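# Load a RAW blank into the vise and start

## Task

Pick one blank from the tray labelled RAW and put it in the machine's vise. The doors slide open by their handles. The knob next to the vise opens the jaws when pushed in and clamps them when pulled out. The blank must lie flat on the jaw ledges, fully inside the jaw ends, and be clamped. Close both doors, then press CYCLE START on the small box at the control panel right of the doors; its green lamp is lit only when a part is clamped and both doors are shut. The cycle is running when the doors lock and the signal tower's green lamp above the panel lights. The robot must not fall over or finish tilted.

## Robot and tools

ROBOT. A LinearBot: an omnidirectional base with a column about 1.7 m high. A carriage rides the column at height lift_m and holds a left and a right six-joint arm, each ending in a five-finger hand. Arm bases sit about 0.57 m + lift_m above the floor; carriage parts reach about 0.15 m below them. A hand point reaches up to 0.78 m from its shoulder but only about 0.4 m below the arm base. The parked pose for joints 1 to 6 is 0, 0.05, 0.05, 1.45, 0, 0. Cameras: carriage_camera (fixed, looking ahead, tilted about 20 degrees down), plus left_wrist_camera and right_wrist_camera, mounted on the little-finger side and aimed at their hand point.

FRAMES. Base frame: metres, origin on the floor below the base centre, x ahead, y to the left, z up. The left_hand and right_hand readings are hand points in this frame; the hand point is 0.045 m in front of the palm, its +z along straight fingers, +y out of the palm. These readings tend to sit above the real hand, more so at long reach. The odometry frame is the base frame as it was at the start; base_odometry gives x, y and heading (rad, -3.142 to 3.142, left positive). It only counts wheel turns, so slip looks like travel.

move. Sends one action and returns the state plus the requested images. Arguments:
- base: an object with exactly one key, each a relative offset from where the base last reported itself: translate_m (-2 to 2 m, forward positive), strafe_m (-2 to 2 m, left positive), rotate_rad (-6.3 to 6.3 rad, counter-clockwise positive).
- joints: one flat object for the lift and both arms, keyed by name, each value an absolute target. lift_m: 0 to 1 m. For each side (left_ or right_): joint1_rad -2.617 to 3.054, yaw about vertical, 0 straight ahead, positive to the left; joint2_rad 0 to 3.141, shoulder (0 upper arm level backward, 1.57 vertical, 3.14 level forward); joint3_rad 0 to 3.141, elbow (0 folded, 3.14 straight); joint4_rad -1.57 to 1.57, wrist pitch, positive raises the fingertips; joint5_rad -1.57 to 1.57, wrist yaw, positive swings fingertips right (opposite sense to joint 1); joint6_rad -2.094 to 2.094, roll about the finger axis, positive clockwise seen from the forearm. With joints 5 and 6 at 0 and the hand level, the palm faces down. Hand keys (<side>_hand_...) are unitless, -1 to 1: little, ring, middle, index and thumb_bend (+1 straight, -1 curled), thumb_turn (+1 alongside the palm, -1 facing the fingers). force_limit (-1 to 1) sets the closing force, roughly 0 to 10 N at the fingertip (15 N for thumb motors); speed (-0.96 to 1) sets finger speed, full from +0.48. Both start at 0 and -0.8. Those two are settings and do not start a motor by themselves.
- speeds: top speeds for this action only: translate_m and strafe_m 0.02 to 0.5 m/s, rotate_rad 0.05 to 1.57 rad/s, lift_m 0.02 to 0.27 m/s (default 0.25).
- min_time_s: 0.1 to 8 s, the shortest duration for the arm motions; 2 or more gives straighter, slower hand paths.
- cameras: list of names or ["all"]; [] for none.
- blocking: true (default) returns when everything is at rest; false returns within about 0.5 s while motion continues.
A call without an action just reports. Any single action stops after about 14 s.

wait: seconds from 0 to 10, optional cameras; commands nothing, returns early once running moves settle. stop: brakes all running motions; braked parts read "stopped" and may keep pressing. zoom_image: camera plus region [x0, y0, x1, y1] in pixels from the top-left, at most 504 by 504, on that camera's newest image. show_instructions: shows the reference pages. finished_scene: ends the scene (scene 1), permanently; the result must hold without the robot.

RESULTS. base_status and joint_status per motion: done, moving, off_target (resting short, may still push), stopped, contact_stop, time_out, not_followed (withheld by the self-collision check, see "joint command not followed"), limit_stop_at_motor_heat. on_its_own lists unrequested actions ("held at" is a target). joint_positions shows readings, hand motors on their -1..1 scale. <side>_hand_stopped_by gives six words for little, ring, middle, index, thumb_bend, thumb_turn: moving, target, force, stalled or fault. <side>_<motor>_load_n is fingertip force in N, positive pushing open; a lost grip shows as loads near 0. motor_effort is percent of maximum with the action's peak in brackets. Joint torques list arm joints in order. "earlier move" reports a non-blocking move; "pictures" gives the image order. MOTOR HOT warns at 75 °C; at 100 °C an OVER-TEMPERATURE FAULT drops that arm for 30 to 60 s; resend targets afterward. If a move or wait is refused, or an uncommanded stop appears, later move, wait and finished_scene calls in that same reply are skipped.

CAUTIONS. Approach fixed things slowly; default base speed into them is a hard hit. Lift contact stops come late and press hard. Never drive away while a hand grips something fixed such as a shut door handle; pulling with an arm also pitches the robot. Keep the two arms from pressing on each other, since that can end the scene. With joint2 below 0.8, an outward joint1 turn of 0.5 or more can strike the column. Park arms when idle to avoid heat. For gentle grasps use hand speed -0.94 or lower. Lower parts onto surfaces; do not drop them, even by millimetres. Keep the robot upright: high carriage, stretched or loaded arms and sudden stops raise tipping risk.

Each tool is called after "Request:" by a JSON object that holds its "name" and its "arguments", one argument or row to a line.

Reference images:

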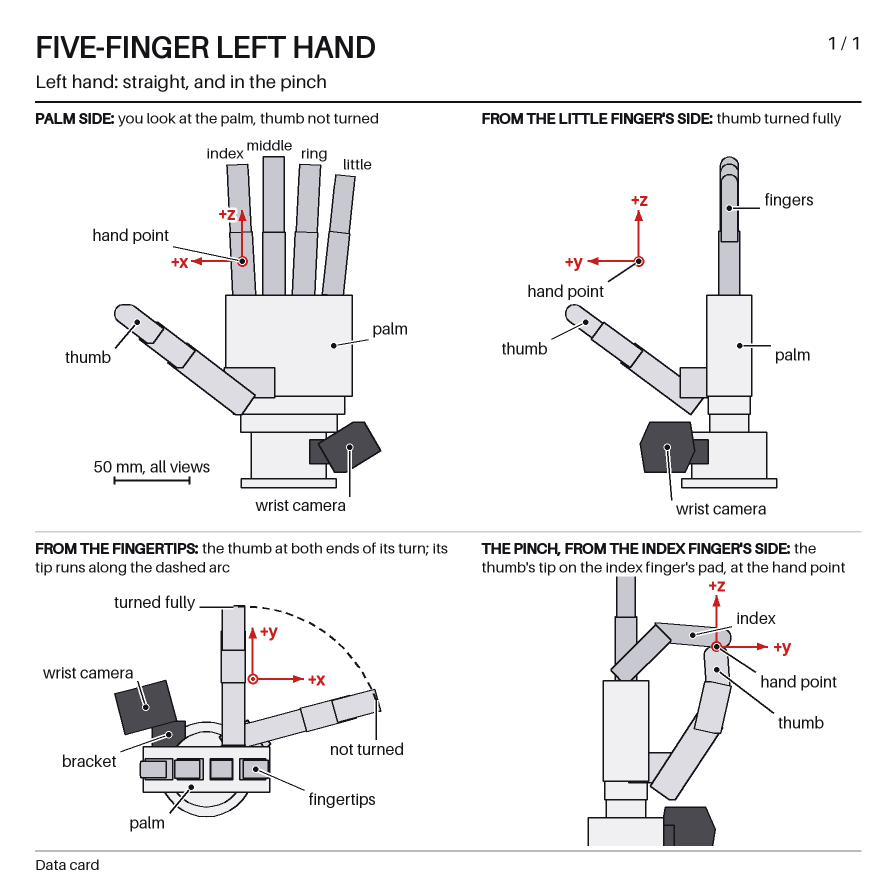

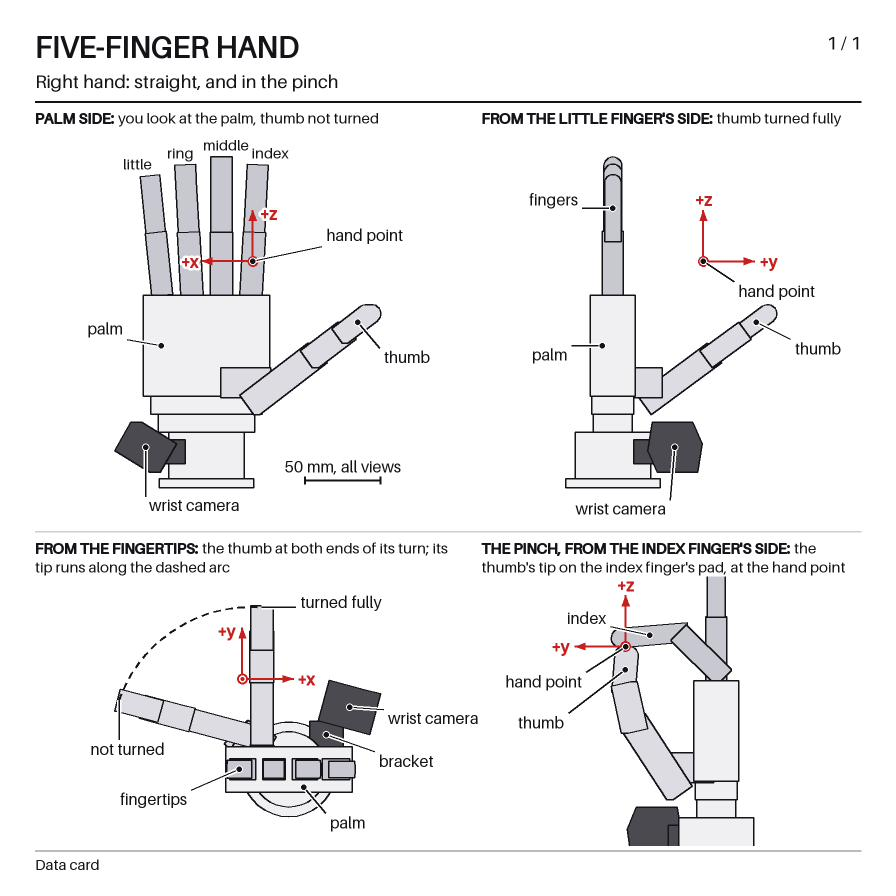

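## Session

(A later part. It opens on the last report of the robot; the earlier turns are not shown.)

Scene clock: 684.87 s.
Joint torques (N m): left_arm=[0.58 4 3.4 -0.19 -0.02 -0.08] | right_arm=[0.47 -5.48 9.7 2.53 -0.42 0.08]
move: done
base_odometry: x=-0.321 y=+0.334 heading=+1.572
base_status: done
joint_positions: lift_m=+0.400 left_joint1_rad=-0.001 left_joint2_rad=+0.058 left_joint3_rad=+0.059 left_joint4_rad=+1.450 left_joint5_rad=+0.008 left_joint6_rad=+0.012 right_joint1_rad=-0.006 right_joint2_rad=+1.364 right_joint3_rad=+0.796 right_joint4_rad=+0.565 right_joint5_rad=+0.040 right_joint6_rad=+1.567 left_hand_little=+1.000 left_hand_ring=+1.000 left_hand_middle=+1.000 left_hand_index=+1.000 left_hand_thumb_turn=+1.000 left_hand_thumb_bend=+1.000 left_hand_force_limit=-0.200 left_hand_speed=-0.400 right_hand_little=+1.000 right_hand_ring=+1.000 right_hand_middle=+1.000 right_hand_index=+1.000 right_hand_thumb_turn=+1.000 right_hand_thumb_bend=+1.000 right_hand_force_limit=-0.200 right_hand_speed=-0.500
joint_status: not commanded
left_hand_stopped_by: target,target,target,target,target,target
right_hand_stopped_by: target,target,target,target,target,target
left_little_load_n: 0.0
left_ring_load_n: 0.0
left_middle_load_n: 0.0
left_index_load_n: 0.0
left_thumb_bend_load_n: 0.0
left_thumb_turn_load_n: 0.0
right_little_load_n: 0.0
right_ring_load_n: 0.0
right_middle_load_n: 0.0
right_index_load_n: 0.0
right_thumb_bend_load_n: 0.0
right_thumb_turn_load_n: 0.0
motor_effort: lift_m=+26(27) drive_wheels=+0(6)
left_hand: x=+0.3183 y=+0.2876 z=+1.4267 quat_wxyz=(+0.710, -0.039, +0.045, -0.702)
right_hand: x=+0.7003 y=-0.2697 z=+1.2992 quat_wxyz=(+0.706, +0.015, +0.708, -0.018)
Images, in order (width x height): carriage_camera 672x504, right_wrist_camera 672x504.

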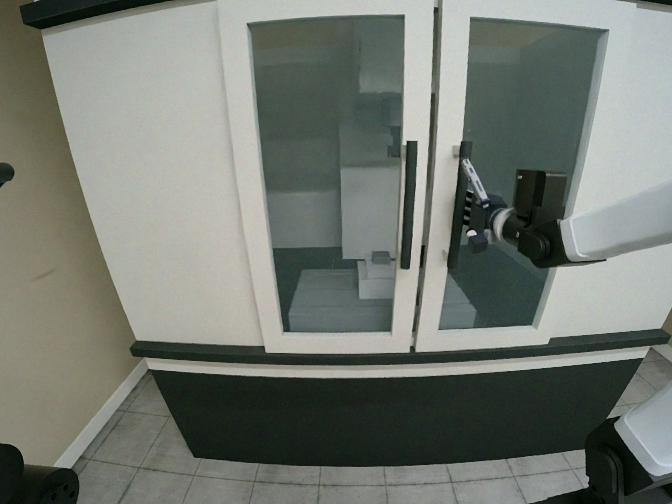

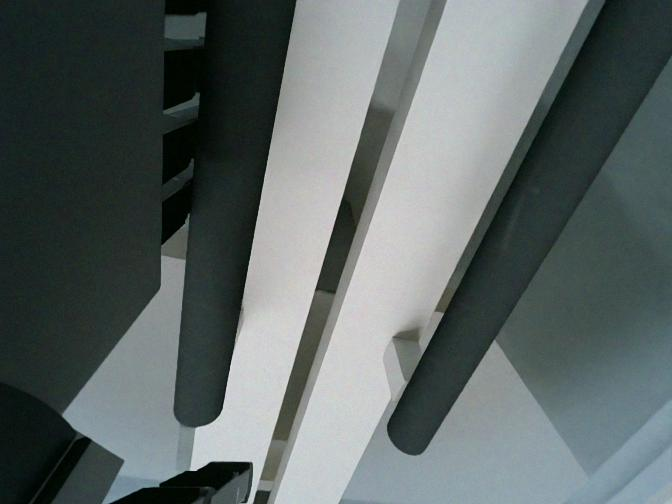

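Request:
{"name": "move", "arguments": {
  "base": {"strafe_m": 0.04},
  "speeds": {"strafe_m": 0.04},
  "cameras": ["carriage_camera", "right_wrist_camera"]
}}

Scene clock: 686.47 s.
Joint torques (N m): left_arm=[0.65 4.1 3.43 -0.2 -0.03 -0.08] | right_arm=[2.65 -5.45 9.73 2.54 -1.59 0.01]
move: done
base_odometry: x=-0.361 y=+0.334 heading=+1.572
base_status: done
joint_positions: lift_m=+0.400 left_joint1_rad=+0.000 left_joint2_rad=+0.058 left_joint3_rad=+0.059 left_joint4_rad=+1.450 left_joint5_rad=+0.007 left_joint6_rad=+0.012 right_joint1_rad=-0.032 right_joint2_rad=+1.364 right_joint3_rad=+0.796 right_joint4_rad=+0.565 right_joint5_rad=+0.145 right_joint6_rad=+1.574 left_hand_little=+1.000 left_hand_ring=+1.000 left_hand_middle=+1.000 left_hand_index=+1.000 left_hand_thumb_turn=+1.000 left_hand_thumb_bend=+1.000 left_hand_force_limit=-0.200 left_hand_speed=-0.400 right_hand_little=+1.000 right_hand_ring=+1.000 right_hand_middle=+1.000 right_hand_index=+1.000 right_hand_thumb_turn=+1.000 right_hand_thumb_bend=+1.000 right_hand_force_limit=-0.200 right_hand_speed=-0.500
joint_status: not commanded
left_hand_stopped_by: target,target,target,target,target,target
right_hand_stopped_by: target,target,target,target,target,target
left_little_load_n: 0.0
left_ring_load_n: 0.0
left_middle_load_n: 0.0
left_index_load_n: 0.0
left_thumb_bend_load_n: 0.0
left_thumb_turn_load_n: 0.0
right_little_load_n: 0.0
right_ring_load_n: 0.0
right_middle_load_n: 0.0
right_index_load_n: 0.0
right_thumb_bend_load_n: 0.0
right_thumb_turn_load_n: 0.0
motor_effort: lift_m=+26(27) drive_wheels=+1(6)
left_hand: x=+0.3182 y=+0.2880 z=+1.4268 quat_wxyz=(+0.710, -0.039, +0.045, -0.702)
right_hand: x=+0.7052 y=-0.3033 z=+1.2996 quat_wxyz=(+0.703, +0.063, +0.705, -0.062)
Images, in order (width x height): carriage_camera 672x504, right_wrist_camera 672x504.

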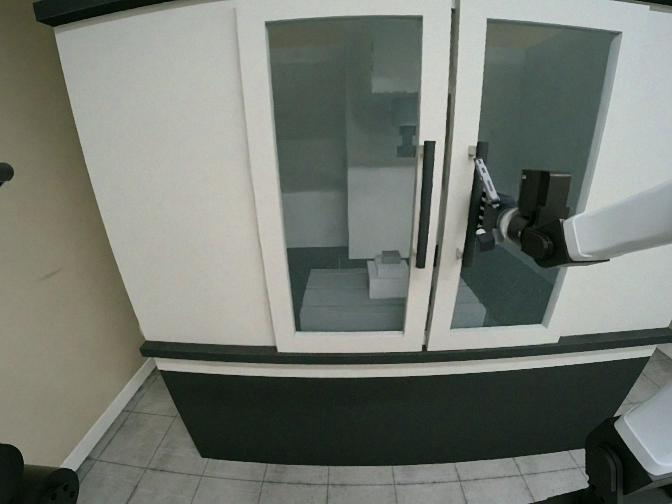

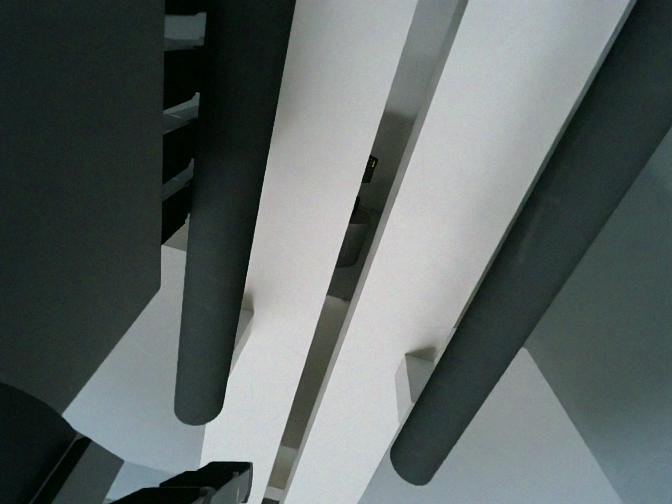

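Request:
{"name": "move", "arguments": {
  "joints": {"right_joint5_rad": -0.2},
  "min_time_s": 1.5,
  "cameras": []
}}

Request:
{"name": "move", "arguments": {
  "base": {"strafe_m": 0.02},
  "speeds": {"strafe_m": 0.04},
  "cameras": ["carriage_camera", "right_wrist_camera"]
}}

Scene clock: 688.47 s.
Joint torques (N m): left_arm=[0.66 4.1 3.41 -0.21 -0.04 -0.09] | right_arm=[4.59 -5.44 9.73 2.53 -3.06 0.01]
move: off_target
base_odometry: x=-0.361 y=+0.334 heading=+1.572
base_status: not commanded
joint_positions: lift_m=+0.400 left_joint1_rad=+0.000 left_joint2_rad=+0.058 left_joint3_rad=+0.059 left_joint4_rad=+1.450 left_joint5_rad=+0.007 left_joint6_rad=+0.012 right_joint1_rad=-0.055 right_joint2_rad=+1.364 right_joint3_rad=+0.796 right_joint4_rad=+0.565 right_joint5_rad=+0.075 right_joint6_rad=+1.574 left_hand_little=+1.000 left_hand_ring=+1.000 left_hand_middle=+1.000 left_hand_index=+1.000 left_hand_thumb_turn=+1.000 left_hand_thumb_bend=+1.000 left_hand_force_limit=-0.200 left_hand_speed=-0.400 right_hand_little=+1.000 right_hand_ring=+1.000 right_hand_middle=+1.000 right_hand_index=+1.000 right_hand_thumb_turn=+1.000 right_hand_thumb_bend=+1.000 right_hand_force_limit=-0.200 right_hand_speed=-0.500
joint_status: right_joint5_rad off_target (ended at +0.075, target -0.200)
left_hand_stopped_by: target,target,target,target,target,target
right_hand_stopped_by: target,target,target,target,target,target
left_little_load_n: 0.0
left_ring_load_n: 0.0
left_middle_load_n: 0.0
left_index_load_n: 0.0
left_thumb_bend_load_n: 0.5
left_thumb_turn_load_n: 0.0
right_little_load_n: 0.0
right_ring_load_n: 0.0
right_middle_load_n: 0.0
right_index_load_n: 0.0
right_thumb_bend_load_n: 0.0
right_thumb_turn_load_n: 0.0
motor_effort: lift_m=+26(27) drive_wheels=+2(2)
left_hand: x=+0.3182 y=+0.2880 z=+1.4268 quat_wxyz=(+0.710, -0.039, +0.045, -0.702)
right_hand: x=+0.7035 y=-0.3004 z=+1.2996 quat_wxyz=(+0.705, +0.047, +0.707, -0.045)

Scene clock: 689.43 s.
Joint torques (N m): left_arm=[0.76 4.19 3.48 -0.22 -0.03 -0.07] | right_arm=[6.11 -5.86 9.26 2.54 -3.52 0]
move: done
base_odometry: x=-0.380 y=+0.334 heading=+1.572
base_status: done
joint_positions: lift_m=+0.400 left_joint1_rad=+0.000 left_joint2_rad=+0.058 left_joint3_rad=+0.059 left_joint4_rad=+1.452 left_joint5_rad=+0.006 left_joint6_rad=+0.012 right_joint1_rad=-0.073 right_joint2_rad=+1.368 right_joint3_rad=+0.800 right_joint4_rad=+0.565 right_joint5_rad=+0.116 right_joint6_rad=+1.574 left_hand_little=+1.000 left_hand_ring=+1.000 left_hand_middle=+1.000 left_hand_index=+1.000 left_hand_thumb_turn=+1.000 left_hand_thumb_bend=+1.000 left_hand_force_limit=-0.200 left_hand_speed=-0.400 right_hand_little=+1.000 right_hand_ring=+1.000 right_hand_middle=+1.000 right_hand_index=+1.000 right_hand_thumb_turn=+1.000 right_hand_thumb_bend=+1.000 right_hand_force_limit=-0.200 right_hand_speed=-0.500
joint_status: not commanded
left_hand_stopped_by: target,target,target,target,target,target
right_hand_stopped_by: target,target,target,target,target,target
left_little_load_n: 0.0
left_ring_load_n: 0.0
left_middle_load_n: 0.0
left_index_load_n: 0.0
left_thumb_bend_load_n: 0.0
left_thumb_turn_load_n: 0.0
right_little_load_n: 0.0
right_ring_load_n: 0.5
right_middle_load_n: 0.5
right_index_load_n: 0.0
right_thumb_bend_load_n: 0.0
right_thumb_turn_load_n: 0.0
motor_effort: lift_m=+27(27) drive_wheels=+2(8)
left_hand: x=+0.3178 y=+0.2882 z=+1.4269 quat_wxyz=(+0.710, -0.039, +0.044, -0.702)
right_hand: x=+0.7060 y=-0.3172 z=+1.2998 quat_wxyz=(+0.703, +0.068, +0.705, -0.066)
Images, in order (width x height): carriage_camera 672x504, right_wrist_camera 672x504.

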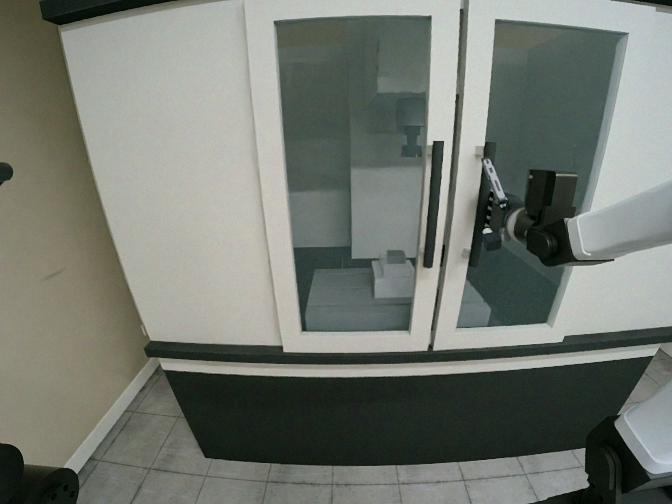

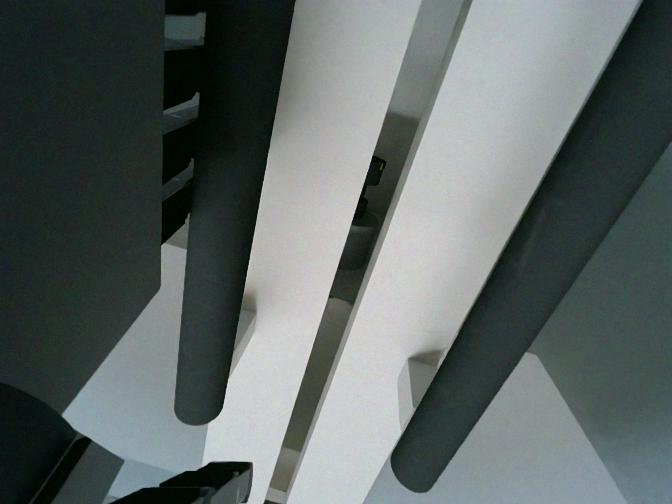

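Request:
{"name": "move", "arguments": {
  "base": {"strafe_m": 0.02},
  "speeds": {"strafe_m": 0.04},
  "cameras": ["carriage_camera", "right_wrist_camera"]
}}

Scene clock: 690.53 s.
Joint torques (N m): left_arm=[0.77 4.18 3.4 -0.24 -0.05 -0.07] | right_arm=[7.17 -5.94 9.32 2.52 -4.09 -0.02]
move: done
base_odometry: x=-0.400 y=+0.335 heading=+1.571
base_status: done
joint_positions: lift_m=+0.400 left_joint1_rad=+0.000 left_joint2_rad=+0.058 left_joint3_rad=+0.059 left_joint4_rad=+1.452 left_joint5_rad=+0.005 left_joint6_rad=+0.012 right_joint1_rad=-0.086 right_joint2_rad=+1.368 right_joint3_rad=+0.801 right_joint4_rad=+0.565 right_joint5_rad=+0.166 right_joint6_rad=+1.577 left_hand_little=+1.000 left_hand_ring=+1.000 left_hand_middle=+1.000 left_hand_index=+1.000 left_hand_thumb_turn=+1.000 left_hand_thumb_bend=+1.000 left_hand_force_limit=-0.200 left_hand_speed=-0.400 right_hand_little=+1.000 right_hand_ring=+1.000 right_hand_middle=+1.000 right_hand_index=+1.000 right_hand_thumb_turn=+1.000 right_hand_thumb_bend=+1.000 right_hand_force_limit=-0.200 right_hand_speed=-0.500
joint_status: not commanded
left_hand_stopped_by: target,target,target,target,target,target
right_hand_stopped_by: target,target,target,target,target,target
left_little_load_n: 0.0
left_ring_load_n: 0.0
left_middle_load_n: 0.0
left_index_load_n: 0.0
left_thumb_bend_load_n: 0.0
left_thumb_turn_load_n: 0.0
right_little_load_n: 0.0
right_ring_load_n: 0.0
right_middle_load_n: 0.0
right_index_load_n: 0.5
right_thumb_bend_load_n: 0.0
right_thumb_turn_load_n: 0.0
motor_effort: lift_m=+26(27) drive_wheels=+2(8)
left_hand: x=+0.3177 y=+0.2884 z=+1.4270 quat_wxyz=(+0.710, -0.039, +0.043, -0.702)
right_hand: x=+0.7068 y=-0.3338 z=+1.3001 quat_wxyz=(+0.701, +0.091, +0.702, -0.087)
Images, in order (width x height): carriage_camera 672x504, right_wrist_camera 672x504.

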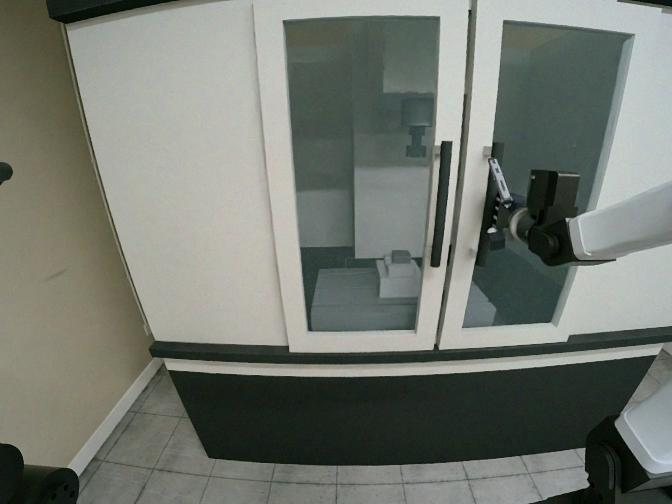

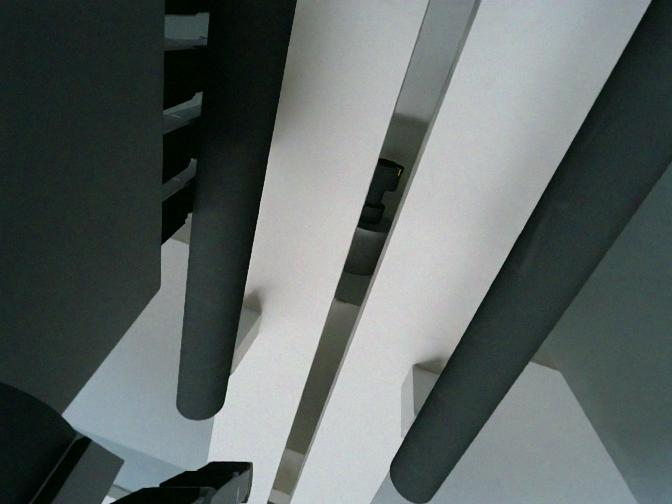

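Request:
{"name": "move", "arguments": {
  "base": {"strafe_m": 0.02},
  "joints": {"right_joint5_rad": -0.35},
  "min_time_s": 1,
  "speeds": {"strafe_m": 0.03},
  "cameras": ["carriage_camera", "right_wrist_camera"]
}}

Scene clock: 692.40 s.
Joint torques (N m): left_arm=[0.69 4.29 3.45 -0.24 0.03 -0.09] | right_arm=[9.59 -5.98 9.26 2.52 -5.79 -0.04]
move: off_target
base_odometry: x=-0.420 y=+0.335 heading=+1.571
base_status: done
joint_positions: lift_m=+0.400 left_joint1_rad=+0.000 left_joint2_rad=+0.058 left_joint3_rad=+0.059 left_joint4_rad=+1.452 left_joint5_rad=+0.004 left_joint6_rad=+0.012 right_joint1_rad=-0.115 right_joint2_rad=+1.368 right_joint3_rad=+0.801 right_joint4_rad=+0.565 right_joint5_rad=+0.164 right_joint6_rad=+1.578 left_hand_little=+1.000 left_hand_ring=+1.000 left_hand_middle=+1.000 left_hand_index=+1.000 left_hand_thumb_turn=+1.000 left_hand_thumb_bend=+1.000 left_hand_force_limit=-0.200 left_hand_speed=-0.400 right_hand_little=+1.000 right_hand_ring=+1.000 right_hand_middle=+1.000 right_hand_index=+1.000 right_hand_thumb_turn=+1.000 right_hand_thumb_bend=+1.000 right_hand_force_limit=-0.200 right_hand_speed=-0.500
joint_status: right_joint5_rad off_target (ended at +0.164, target -0.350)
left_hand_stopped_by: target,target,target,target,target,target
right_hand_stopped_by: target,target,target,target,target,target
left_little_load_n: 0.0
left_ring_load_n: 0.0
left_middle_load_n: 0.0
left_index_load_n: 0.0
left_thumb_bend_load_n: 0.0
left_thumb_turn_load_n: 0.0
right_little_load_n: 0.0
right_ring_load_n: 0.5
right_middle_load_n: 0.5
right_index_load_n: 0.5
right_thumb_bend_load_n: -0.5
right_thumb_turn_load_n: 0.0
motor_effort: lift_m=+27(27) drive_wheels=+4(8)
left_hand: x=+0.3176 y=+0.2884 z=+1.4270 quat_wxyz=(+0.710, -0.039, +0.043, -0.702)
right_hand: x=+0.7061 y=-0.3473 z=+1.3002 quat_wxyz=(+0.700, +0.101, +0.701, -0.096)
Images, in order (width x height): carriage_camera 672x504, right_wrist_camera 672x504.

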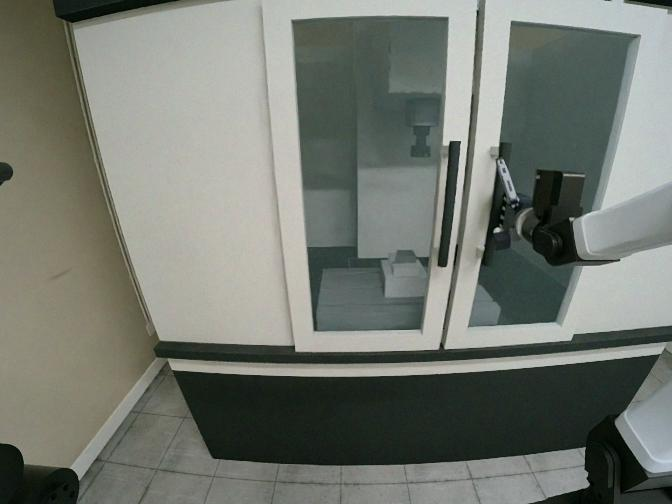

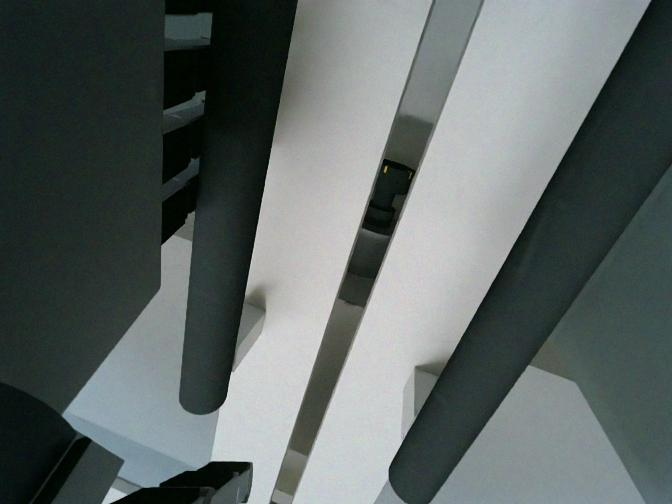

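Request:
{"name": "move", "arguments": {
  "base": {"strafe_m": -0.10},
  "joints": {"right_joint5_rad": 0},
  "speeds": {"strafe_m": 0.08},
  "cameras": []
}}

Request:
{"name": "move", "arguments": {
  "base": {"translate_m": -0.16},
  "speeds": {"translate_m": 0.15},
  "cameras": ["carriage_camera"]
}}

Request:
{"name": "move", "arguments": {
  "base": {"strafe_m": -0.40},
  "joints": {"right_joint1_rad": 0, "right_joint2_rad": 0.05, "right_joint3_rad": 0.05, "right_joint4_rad": 1.45, "right_joint5_rad": 0, "right_joint6_rad": 0},
  "speeds": {"strafe_m": 0.15},
  "cameras": []
}}

Request:
{"name": "move", "arguments": {
  "joints": {"left_joint1_rad": 0.0, "left_joint2_rad": 1.379, "left_joint3_rad": 0.819, "left_joint4_rad": 0.557, "left_joint5_rad": 0.0, "left_joint6_rad": -1.57},
  "min_time_s": 2,
  "cameras": ["carriage_camera", "left_wrist_camera"]
}}

Scene clock: 694.63 s.
Joint torques (N m): left_arm=[0.64 4.16 3.51 -0.27 0.01 -0.09] | right_arm=[1.01 -5.96 9.31 2.58 -0.27 -0.04]
move: done
base_odometry: x=-0.321 y=+0.335 heading=+1.571
base_status: done
joint_positions: lift_m=+0.400 left_joint1_rad=+0.000 left_joint2_rad=+0.057 left_joint3_rad=+0.059 left_joint4_rad=+1.453 left_joint5_rad=+0.003 left_joint6_rad=+0.012 right_joint1_rad=-0.012 right_joint2_rad=+1.368 right_joint3_rad=+0.801 right_joint4_rad=+0.562 right_joint5_rad=+0.027 right_joint6_rad=+1.578 left_hand_little=+1.000 left_hand_ring=+1.000 left_hand_middle=+1.000 left_hand_index=+1.000 left_hand_thumb_turn=+1.000 left_hand_thumb_bend=+1.000 left_hand_force_limit=-0.200 left_hand_speed=-0.400 right_hand_little=+1.000 right_hand_ring=+1.000 right_hand_middle=+1.000 right_hand_index=+1.000 right_hand_thumb_turn=+1.000 right_hand_thumb_bend=+1.000 right_hand_force_limit=-0.200 right_hand_speed=-0.500
joint_status: all done
left_hand_stopped_by: target,target,target,target,target,target
right_hand_stopped_by: target,target,target,target,target,target
left_little_load_n: 0.0
left_ring_load_n: 0.0
left_middle_load_n: 0.0
left_index_load_n: 0.0
left_thumb_bend_load_n: 0.0
left_thumb_turn_load_n: 0.0
right_little_load_n: 0.0
right_ring_load_n: 0.0
right_middle_load_n: 0.0
right_index_load_n: 0.0
right_thumb_bend_load_n: 0.0
right_thumb_turn_load_n: 0.0
motor_effort: lift_m=+26(27) drive_wheels=+4(5)
left_hand: x=+0.3173 y=+0.2887 z=+1.4272 quat_wxyz=(+0.710, -0.039, +0.042, -0.702)
right_hand: x=+0.7012 y=-0.2703 z=+1.2995 quat_wxyz=(+0.705, +0.016, +0.709, -0.011)

Scene clock: 696.70 s.
Joint torques (N m): left_arm=[0.61 4.15 3.55 -0.27 0 -0.08] | right_arm=[0.64 -5.94 9.32 2.58 -0.03 -0.04]
move: done
base_odometry: x=-0.320 y=+0.175 heading=+1.571
base_status: done
joint_positions: lift_m=+0.400 left_joint1_rad=+0.000 left_joint2_rad=+0.057 left_joint3_rad=+0.058 left_joint4_rad=+1.454 left_joint5_rad=+0.003 left_joint6_rad=+0.012 right_joint1_rad=-0.007 right_joint2_rad=+1.368 right_joint3_rad=+0.801 right_joint4_rad=+0.562 right_joint5_rad=+0.007 right_joint6_rad=+1.577 left_hand_little=+1.000 left_hand_ring=+1.000 left_hand_middle=+1.000 left_hand_index=+1.000 left_hand_thumb_turn=+1.000 left_hand_thumb_bend=+1.000 left_hand_force_limit=-0.200 left_hand_speed=-0.400 right_hand_little=+1.000 right_hand_ring=+1.000 right_hand_middle=+1.000 right_hand_index=+1.000 right_hand_thumb_turn=+1.000 right_hand_thumb_bend=+1.000 right_hand_force_limit=-0.200 right_hand_speed=-0.500
joint_status: not commanded
left_hand_stopped_by: target,target,target,target,target,target
right_hand_stopped_by: target,target,target,target,target,target
left_little_load_n: 0.5
left_ring_load_n: 0.0
left_middle_load_n: 0.0
left_index_load_n: 0.0
left_thumb_bend_load_n: 0.0
left_thumb_turn_load_n: 0.0
right_little_load_n: 0.0
right_ring_load_n: 0.0
right_middle_load_n: 0.0
right_index_load_n: 0.0
right_thumb_bend_load_n: 0.0
right_thumb_turn_load_n: 0.0
motor_effort: lift_m=+26(27) drive_wheels=+0(10)
left_hand: x=+0.3177 y=+0.2887 z=+1.4267 quat_wxyz=(+0.710, -0.040, +0.043, -0.702)
right_hand: x=+0.6999 y=-0.2642 z=+1.2995 quat_wxyz=(+0.705, +0.007, +0.709, -0.003)
Images, in order (width x height): carriage_camera 672x504.

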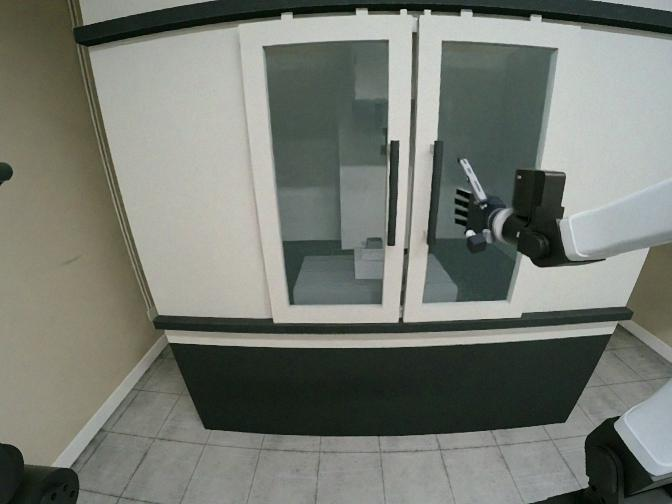

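Scene clock: 700.37 s.
Joint torques (N m): left_arm=[0.64 4.18 3.54 -0.25 0 -0.09] | right_arm=[0.42 2.65 4.75 0.24 0.04 -0.08]
move: done
base_odometry: x=+0.080 y=+0.175 heading=+1.571
base_status: done
joint_positions: lift_m=+0.400 left_joint1_rad=+0.000 left_joint2_rad=+0.057 left_joint3_rad=+0.058 left_joint4_rad=+1.454 left_joint5_rad=+0.002 left_joint6_rad=+0.012 right_joint1_rad=-0.005 right_joint2_rad=+0.063 right_joint3_rad=+0.061 right_joint4_rad=+1.438 right_joint5_rad=+0.003 right_joint6_rad=+0.010 left_hand_little=+1.000 left_hand_ring=+1.000 left_hand_middle=+1.000 left_hand_index=+1.000 left_hand_thumb_turn=+1.000 left_hand_thumb_bend=+1.000 left_hand_force_limit=-0.200 left_hand_speed=-0.400 right_hand_little=+1.000 right_hand_ring=+1.000 right_hand_middle=+1.000 right_hand_index=+1.000 right_hand_thumb_turn=+1.000 right_hand_thumb_bend=+1.000 right_hand_force_limit=-0.200 right_hand_speed=-0.500
joint_status: all done
left_hand_stopped_by: target,target,target,target,target,target
right_hand_stopped_by: target,target,target,target,target,target
left_little_load_n: 0.0
left_ring_load_n: 0.0
left_middle_load_n: 0.0
left_index_load_n: 0.0
left_thumb_bend_load_n: 0.0
left_thumb_turn_load_n: 0.0
right_little_load_n: 0.0
right_ring_load_n: 0.0
right_middle_load_n: 0.0
right_index_load_n: 0.0
right_thumb_bend_load_n: 0.0
right_thumb_turn_load_n: 0.0
motor_effort: lift_m=+27(27) drive_wheels=-3(5)
left_hand: x=+0.3177 y=+0.2888 z=+1.4267 quat_wxyz=(+0.710, -0.040, +0.042, -0.702)
right_hand: x=+0.3222 y=-0.2890 z=+1.4261 quat_wxyz=(+0.707, -0.047, +0.049, -0.704)

Scene clock: 702.83 s.
Joint torques (N m): left_arm=[0.64 -5.2 7.94 2.2 0.01 -0.04] | right_arm=[0.4 2.62 4.77 0.21 0.03 -0.08]
move: done
base_odometry: x=+0.080 y=+0.175 heading=+1.571
base_status: not commanded
joint_positions: lift_m=+0.400 left_joint1_rad=+0.000 left_joint2_rad=+1.370 left_joint3_rad=+0.794 left_joint4_rad=+0.570 left_joint5_rad=+0.002 left_joint6_rad=-1.556 right_joint1_rad=-0.005 right_joint2_rad=+0.063 right_joint3_rad=+0.061 right_joint4_rad=+1.440 right_joint5_rad=+0.003 right_joint6_rad=+0.010 left_hand_little=+1.000 left_hand_ring=+1.000 left_hand_middle=+1.000 left_hand_index=+1.000 left_hand_thumb_turn=+1.000 left_hand_thumb_bend=+1.000 left_hand_force_limit=-0.200 left_hand_speed=-0.400 right_hand_little=+1.000 right_hand_ring=+1.000 right_hand_middle=+1.000 right_hand_index=+1.000 right_hand_thumb_turn=+1.000 right_hand_thumb_bend=+1.000 right_hand_force_limit=-0.200 right_hand_speed=-0.500
joint_status: all done
left_hand_stopped_by: target,target,target,target,target,target
right_hand_stopped_by: target,target,target,target,target,target
left_little_load_n: 0.0
left_ring_load_n: 0.0
left_middle_load_n: 0.0
left_index_load_n: 0.0
left_thumb_bend_load_n: 0.0
left_thumb_turn_load_n: 0.0
right_little_load_n: 0.0
right_ring_load_n: 0.0
right_middle_load_n: 0.0
right_index_load_n: 0.0
right_thumb_bend_load_n: 0.0
right_thumb_turn_load_n: 0.0
motor_effort: lift_m=+26(27) drive_wheels=-3(3)
left_hand: x=+0.6986 y=+0.2583 z=+1.2959 quat_wxyz=(+0.004, -0.709, +0.006, -0.705)
right_hand: x=+0.3216 y=-0.2890 z=+1.4263 quat_wxyz=(+0.707, -0.046, +0.048, -0.704)
Images, in order (width x height): carriage_camera 672x504, left_wrist_camera 672x504.

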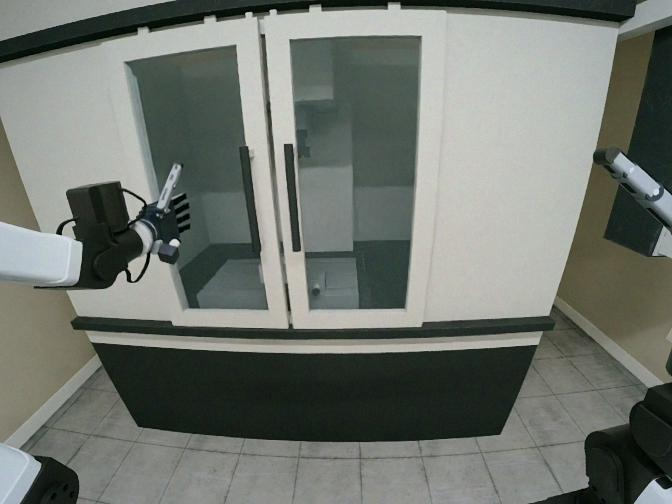

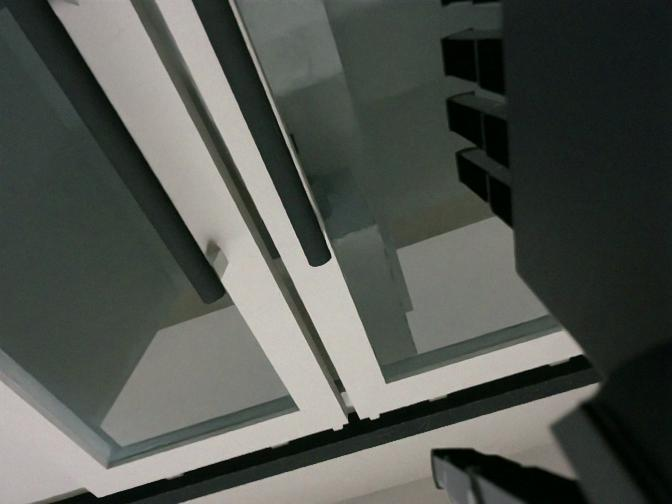

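Request:
{"name": "move", "arguments": {
  "base": {"translate_m": 0.158},
  "speeds": {"translate_m": 0.1},
  "cameras": []
}}

Request:
{"name": "move", "arguments": {
  "base": {"strafe_m": -0.07},
  "speeds": {"strafe_m": 0.06},
  "cameras": ["left_wrist_camera"]
}}

Scene clock: 705.37 s.
Joint torques (N m): left_arm=[0.61 -5.19 7.84 2.29 0.01 -0.12] | right_arm=[0.4 2.61 4.79 0.1 0.04 -0.08]
move: done
base_odometry: x=+0.080 y=+0.333 heading=+1.570
base_status: done
joint_positions: lift_m=+0.400 left_joint1_rad=+0.000 left_joint2_rad=+1.370 left_joint3_rad=+0.795 left_joint4_rad=+0.562 left_joint5_rad=+0.002 left_joint6_rad=-1.558 right_joint1_rad=-0.005 right_joint2_rad=+0.063 right_joint3_rad=+0.060 right_joint4_rad=+1.448 right_joint5_rad=+0.003 right_joint6_rad=+0.010 left_hand_little=+1.000 left_hand_ring=+1.000 left_hand_middle=+1.000 left_hand_index=+1.000 left_hand_thumb_turn=+1.000 left_hand_thumb_bend=+1.000 left_hand_force_limit=-0.200 left_hand_speed=-0.400 right_hand_little=+1.000 right_hand_ring=+1.000 right_hand_middle=+1.000 right_hand_index=+1.000 right_hand_thumb_turn=+1.000 right_hand_thumb_bend=+1.000 right_hand_force_limit=-0.200 right_hand_speed=-0.500
joint_status: not commanded
left_hand_stopped_by: target,target,target,target,target,target
right_hand_stopped_by: target,target,target,target,target,target
left_little_load_n: 0.0
left_ring_load_n: 0.0
left_middle_load_n: 0.0
left_index_load_n: 0.0
left_thumb_bend_load_n: 0.5
left_thumb_turn_load_n: 0.0
right_little_load_n: 0.0
right_ring_load_n: 0.0
right_middle_load_n: 0.0
right_index_load_n: 0.0
right_thumb_bend_load_n: 0.0
right_thumb_turn_load_n: 0.0
motor_effort: lift_m=+26(27) drive_wheels=-4(6)
left_hand: x=+0.6989 y=+0.2584 z=+1.2946 quat_wxyz=(+0.004, -0.712, +0.006, -0.703)
right_hand: x=+0.3197 y=-0.2890 z=+1.4268 quat_wxyz=(+0.707, -0.043, +0.046, -0.704)

Scene clock: 707.07 s.
Joint torques (N m): left_arm=[0.61 -5.27 7.76 2.3 0.01 -0.11] | right_arm=[0.42 2.65 4.85 0.09 0.05 -0.08]
move: done
base_odometry: x=+0.150 y=+0.333 heading=+1.571
base_status: done
joint_positions: lift_m=+0.400 left_joint1_rad=+0.000 left_joint2_rad=+1.370 left_joint3_rad=+0.796 left_joint4_rad=+0.562 left_joint5_rad=+0.001 left_joint6_rad=-1.558 right_joint1_rad=-0.005 right_joint2_rad=+0.063 right_joint3_rad=+0.059 right_joint4_rad=+1.448 right_joint5_rad=+0.001 right_joint6_rad=+0.010 left_hand_little=+1.000 left_hand_ring=+1.000 left_hand_middle=+1.000 left_hand_index=+1.000 left_hand_thumb_turn=+1.000 left_hand_thumb_bend=+1.000 left_hand_force_limit=-0.200 left_hand_speed=-0.400 right_hand_little=+1.000 right_hand_ring=+1.000 right_hand_middle=+1.000 right_hand_index=+1.000 right_hand_thumb_turn=+1.000 right_hand_thumb_bend=+1.000 right_hand_force_limit=-0.200 right_hand_speed=-0.500
joint_status: not commanded
left_hand_stopped_by: target,target,target,target,target,target
right_hand_stopped_by: target,target,target,target,target,target
left_little_load_n: 0.0
left_ring_load_n: 0.0
left_middle_load_n: 0.0
left_index_load_n: 0.0
left_thumb_bend_load_n: 0.0
left_thumb_turn_load_n: 0.0
right_little_load_n: 0.0
right_ring_load_n: 0.0
right_middle_load_n: 0.0
right_index_load_n: 0.0
right_thumb_bend_load_n: 0.0
right_thumb_turn_load_n: 0.0
motor_effort: lift_m=+26(27) drive_wheels=+0(5)
left_hand: x=+0.6990 y=+0.2584 z=+1.2947 quat_wxyz=(+0.004, -0.712, +0.005, -0.703)
right_hand: x=+0.3202 y=-0.2887 z=+1.4264 quat_wxyz=(+0.707, -0.044, +0.046, -0.704)
Images, in order (width x height): left_wrist_camera 672x504.

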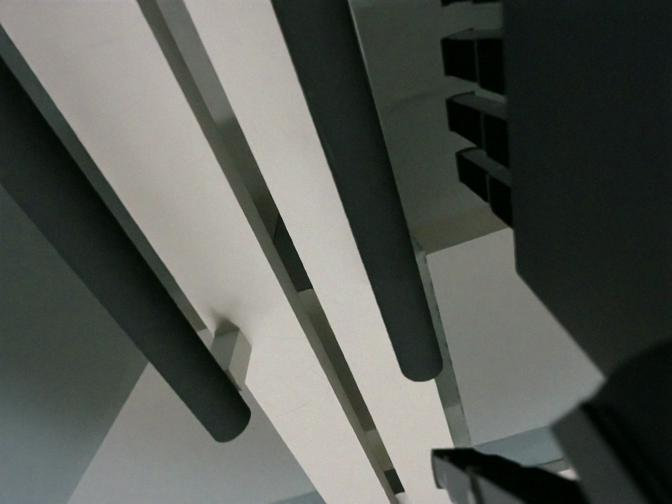

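Request:
{"name": "move", "arguments": {
  "base": {"translate_m": 0.033},
  "speeds": {"translate_m": 0.05},
  "cameras": []
}}

Request:
{"name": "move", "arguments": {
  "base": {"strafe_m": -0.04},
  "speeds": {"strafe_m": 0.04},
  "cameras": ["left_wrist_camera"]
}}

Scene clock: 708.40 s.
Joint torques (N m): left_arm=[0.64 -5.35 7.71 2.32 0.01 -0.11] | right_arm=[0.42 2.61 5 0.11 0.05 -0.08]
move: done
base_odometry: x=+0.150 y=+0.366 heading=+1.570
base_status: done
joint_positions: lift_m=+0.400 left_joint1_rad=+0.000 left_joint2_rad=+1.372 left_joint3_rad=+0.797 left_joint4_rad=+0.560 left_joint5_rad=+0.001 left_joint6_rad=-1.558 right_joint1_rad=-0.005 right_joint2_rad=+0.063 right_joint3_rad=+0.058 right_joint4_rad=+1.447 right_joint5_rad=+0.001 right_joint6_rad=+0.010 left_hand_little=+1.000 left_hand_ring=+1.000 left_hand_middle=+1.000 left_hand_index=+1.000 left_hand_thumb_turn=+1.000 left_hand_thumb_bend=+1.000 left_hand_force_limit=-0.200 left_hand_speed=-0.400 right_hand_little=+1.000 right_hand_ring=+1.000 right_hand_middle=+1.000 right_hand_index=+1.000 right_hand_thumb_turn=+1.000 right_hand_thumb_bend=+1.000 right_hand_force_limit=-0.200 right_hand_speed=-0.500
joint_status: not commanded
left_hand_stopped_by: target,target,target,target,target,target
right_hand_stopped_by: target,target,target,target,target,target
left_little_load_n: 0.0
left_ring_load_n: 0.0
left_middle_load_n: 0.0
left_index_load_n: 0.0
left_thumb_bend_load_n: -0.5
left_thumb_turn_load_n: -0.5
right_little_load_n: 0.0
right_ring_load_n: 0.0
right_middle_load_n: 0.0
right_index_load_n: 0.0
right_thumb_bend_load_n: 0.0
right_thumb_turn_load_n: 0.0
motor_effort: lift_m=+26(27) drive_wheels=-4(7)
left_hand: x=+0.6994 y=+0.2584 z=+1.2941 quat_wxyz=(+0.004, -0.712, +0.005, -0.702)
right_hand: x=+0.3206 y=-0.2887 z=+1.4260 quat_wxyz=(+0.707, -0.045, +0.046, -0.704)

Scene clock: 709.93 s.
Joint torques (N m): left_arm=[-0.2 -5.39 7.66 2.31 0.53 -0.09] | right_arm=[0.42 2.59 5.07 0.12 0.06 -0.08]
move: done
base_odometry: x=+0.190 y=+0.366 heading=+1.570
base_status: done
joint_positions: lift_m=+0.400 left_joint1_rad=+0.008 left_joint2_rad=+1.372 left_joint3_rad=+0.797 left_joint4_rad=+0.560 left_joint5_rad=-0.043 left_joint6_rad=-1.561 right_joint1_rad=-0.005 right_joint2_rad=+0.063 right_joint3_rad=+0.058 right_joint4_rad=+1.447 right_joint5_rad=+0.001 right_joint6_rad=+0.010 left_hand_little=+1.000 left_hand_ring=+1.000 left_hand_middle=+1.000 left_hand_index=+1.000 left_hand_thumb_turn=+1.000 left_hand_thumb_bend=+1.000 left_hand_force_limit=-0.200 left_hand_speed=-0.400 right_hand_little=+1.000 right_hand_ring=+1.000 right_hand_middle=+1.000 right_hand_index=+1.000 right_hand_thumb_turn=+1.000 right_hand_thumb_bend=+1.000 right_hand_force_limit=-0.200 right_hand_speed=-0.500
joint_status: not commanded
left_hand_stopped_by: target,target,target,target,target,target
right_hand_stopped_by: target,target,target,target,target,target
left_little_load_n: 0.0
left_ring_load_n: 0.0
left_middle_load_n: 0.5
left_index_load_n: 0.0
left_thumb_bend_load_n: 0.0
left_thumb_turn_load_n: 0.0
right_little_load_n: 0.0
right_ring_load_n: 0.0
right_middle_load_n: 0.0
right_index_load_n: 0.0
right_thumb_bend_load_n: 0.0
right_thumb_turn_load_n: 0.0
motor_effort: lift_m=+26(27) drive_wheels=+1(5)
left_hand: x=+0.7023 y=+0.2712 z=+1.2944 quat_wxyz=(+0.022, -0.712, -0.014, -0.702)
right_hand: x=+0.3207 y=-0.2887 z=+1.4260 quat_wxyz=(+0.707, -0.045, +0.046, -0.704)
Images, in order (width x height): left_wrist_camera 672x504.

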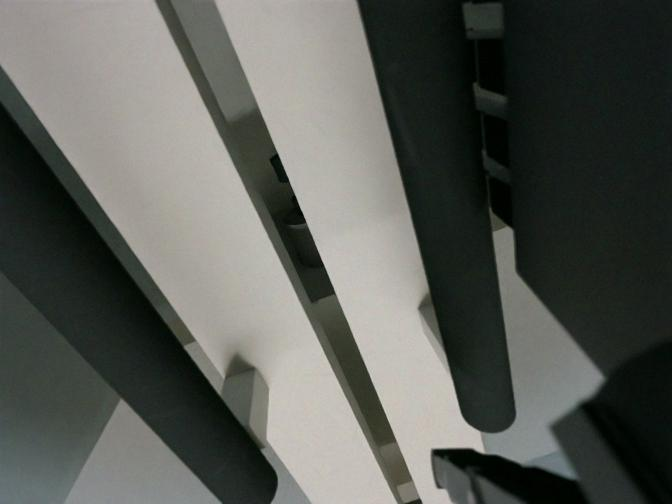

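Request:
{"name": "move", "arguments": {
  "base": {"strafe_m": -0.04},
  "joints": {"left_joint5_rad": 0.2},
  "min_time_s": 1,
  "speeds": {"strafe_m": 0.04},
  "cameras": ["carriage_camera", "left_wrist_camera"]
}}

Scene clock: 711.60 s.
Joint torques (N m): left_arm=[-5.39 -5.96 7.32 2.31 2.88 0.13] | right_arm=[0.42 2.63 5.03 0.11 0.06 -0.08]
move: off_target
base_odometry: x=+0.230 y=+0.366 heading=+1.571
base_status: done
joint_positions: lift_m=+0.400 left_joint1_rad=+0.065 left_joint2_rad=+1.376 left_joint3_rad=+0.802 left_joint4_rad=+0.561 left_joint5_rad=-0.048 left_joint6_rad=-1.580 right_joint1_rad=-0.005 right_joint2_rad=+0.063 right_joint3_rad=+0.058 right_joint4_rad=+1.447 right_joint5_rad=+0.001 right_joint6_rad=+0.010 left_hand_little=+1.000 left_hand_ring=+1.000 left_hand_middle=+1.000 left_hand_index=+1.000 left_hand_thumb_turn=+1.000 left_hand_thumb_bend=+1.000 left_hand_force_limit=-0.200 left_hand_speed=-0.400 right_hand_little=+1.000 right_hand_ring=+1.000 right_hand_middle=+1.000 right_hand_index=+1.000 right_hand_thumb_turn=+1.000 right_hand_thumb_bend=+1.000 right_hand_force_limit=-0.200 right_hand_speed=-0.500
joint_status: left_joint5_rad off_target (ended at -0.048, target +0.200)
left_hand_stopped_by: target,target,target,target,target,target
right_hand_stopped_by: target,target,target,target,target,target
left_little_load_n: 0.0
left_ring_load_n: 0.0
left_middle_load_n: 0.0
left_index_load_n: 0.0
left_thumb_bend_load_n: 0.0
left_thumb_turn_load_n: -0.5
right_little_load_n: 0.0
right_ring_load_n: 0.0
right_middle_load_n: 0.0
right_index_load_n: 0.0
right_thumb_bend_load_n: 0.0
right_thumb_turn_load_n: 0.0
motor_effort: lift_m=+26(27) drive_wheels=+2(7)
left_hand: x=+0.7057 y=+0.2998 z=+1.2959 quat_wxyz=(+0.036, -0.711, -0.043, -0.701)
right_hand: x=+0.3206 y=-0.2886 z=+1.4260 quat_wxyz=(+0.707, -0.045, +0.046, -0.704)
Images, in order (width x height): carriage_camera 672x504, left_wrist_camera 672x504.

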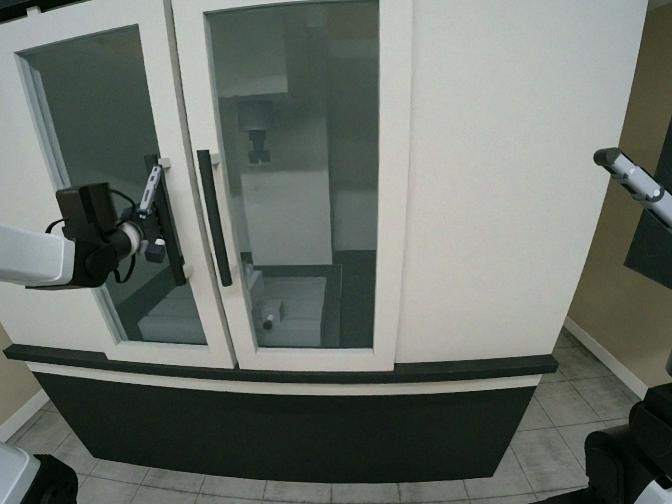

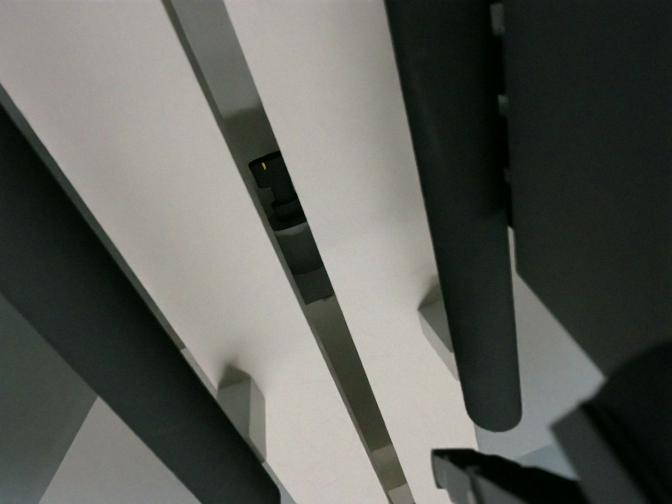

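Request:
{"name": "move", "arguments": {
  "base": {"strafe_m": -0.03},
  "speeds": {"strafe_m": 0.03},
  "cameras": ["carriage_camera", "left_wrist_camera"]
}}

Scene clock: 713.20 s.
Joint torques (N m): left_arm=[-6.23 -5.93 7.41 2.32 3.32 0.14] | right_arm=[0.42 2.61 4.97 0.09 0.06 -0.08]
move: done
base_odometry: x=+0.260 y=+0.367 heading=+1.571
base_status: done
joint_positions: lift_m=+0.400 left_joint1_rad=+0.073 left_joint2_rad=+1.376 left_joint3_rad=+0.802 left_joint4_rad=+0.560 left_joint5_rad=-0.084 left_joint6_rad=-1.581 right_joint1_rad=-0.005 right_joint2_rad=+0.063 right_joint3_rad=+0.058 right_joint4_rad=+1.448 right_joint5_rad=+0.000 right_joint6_rad=+0.010 left_hand_little=+1.000 left_hand_ring=+1.000 left_hand_middle=+1.000 left_hand_index=+1.000 left_hand_thumb_turn=+1.000 left_hand_thumb_bend=+1.000 left_hand_force_limit=-0.200 left_hand_speed=-0.400 right_hand_little=+1.000 right_hand_ring=+1.000 right_hand_middle=+1.000 right_hand_index=+1.000 right_hand_thumb_turn=+1.000 right_hand_thumb_bend=+1.000 right_hand_force_limit=-0.200 right_hand_speed=-0.500
joint_status: not commanded
left_hand_stopped_by: target,target,target,target,target,target
right_hand_stopped_by: target,target,target,target,target,target
left_little_load_n: 0.0
left_ring_load_n: 0.0
left_middle_load_n: 0.0
left_index_load_n: 0.0
left_thumb_bend_load_n: 0.0
left_thumb_turn_load_n: 0.0
right_little_load_n: 0.0
right_ring_load_n: 0.0
right_middle_load_n: 0.0
right_index_load_n: 0.0
right_thumb_bend_load_n: 0.0
right_thumb_turn_load_n: 0.0
motor_effort: lift_m=+26(27) drive_wheels=+2(7)
left_hand: x=+0.7070 y=+0.3111 z=+1.2958 quat_wxyz=(+0.052, -0.710, -0.059, -0.700)
right_hand: x=+0.3205 y=-0.2885 z=+1.4260 quat_wxyz=(+0.707, -0.045, +0.046, -0.704)
Images, in order (width x height): carriage_camera 672x504, left_wrist_camera 672x504.

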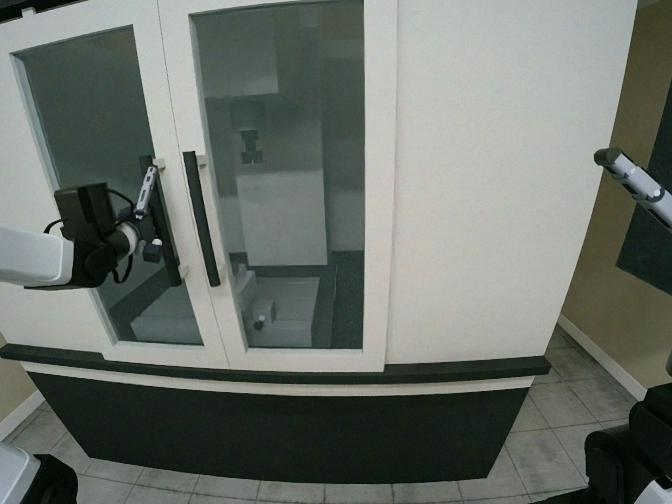

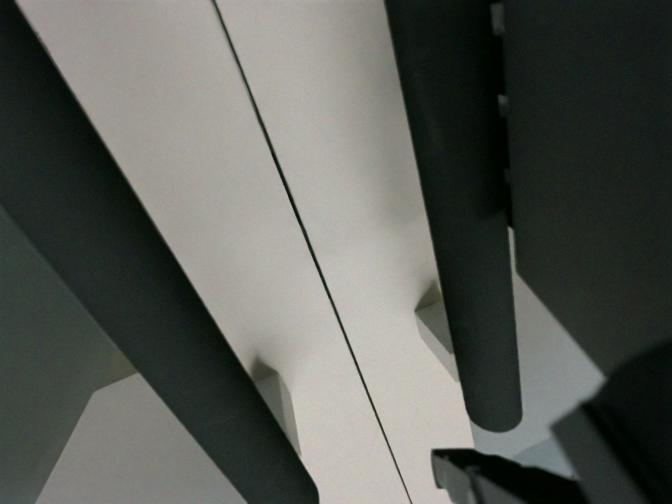

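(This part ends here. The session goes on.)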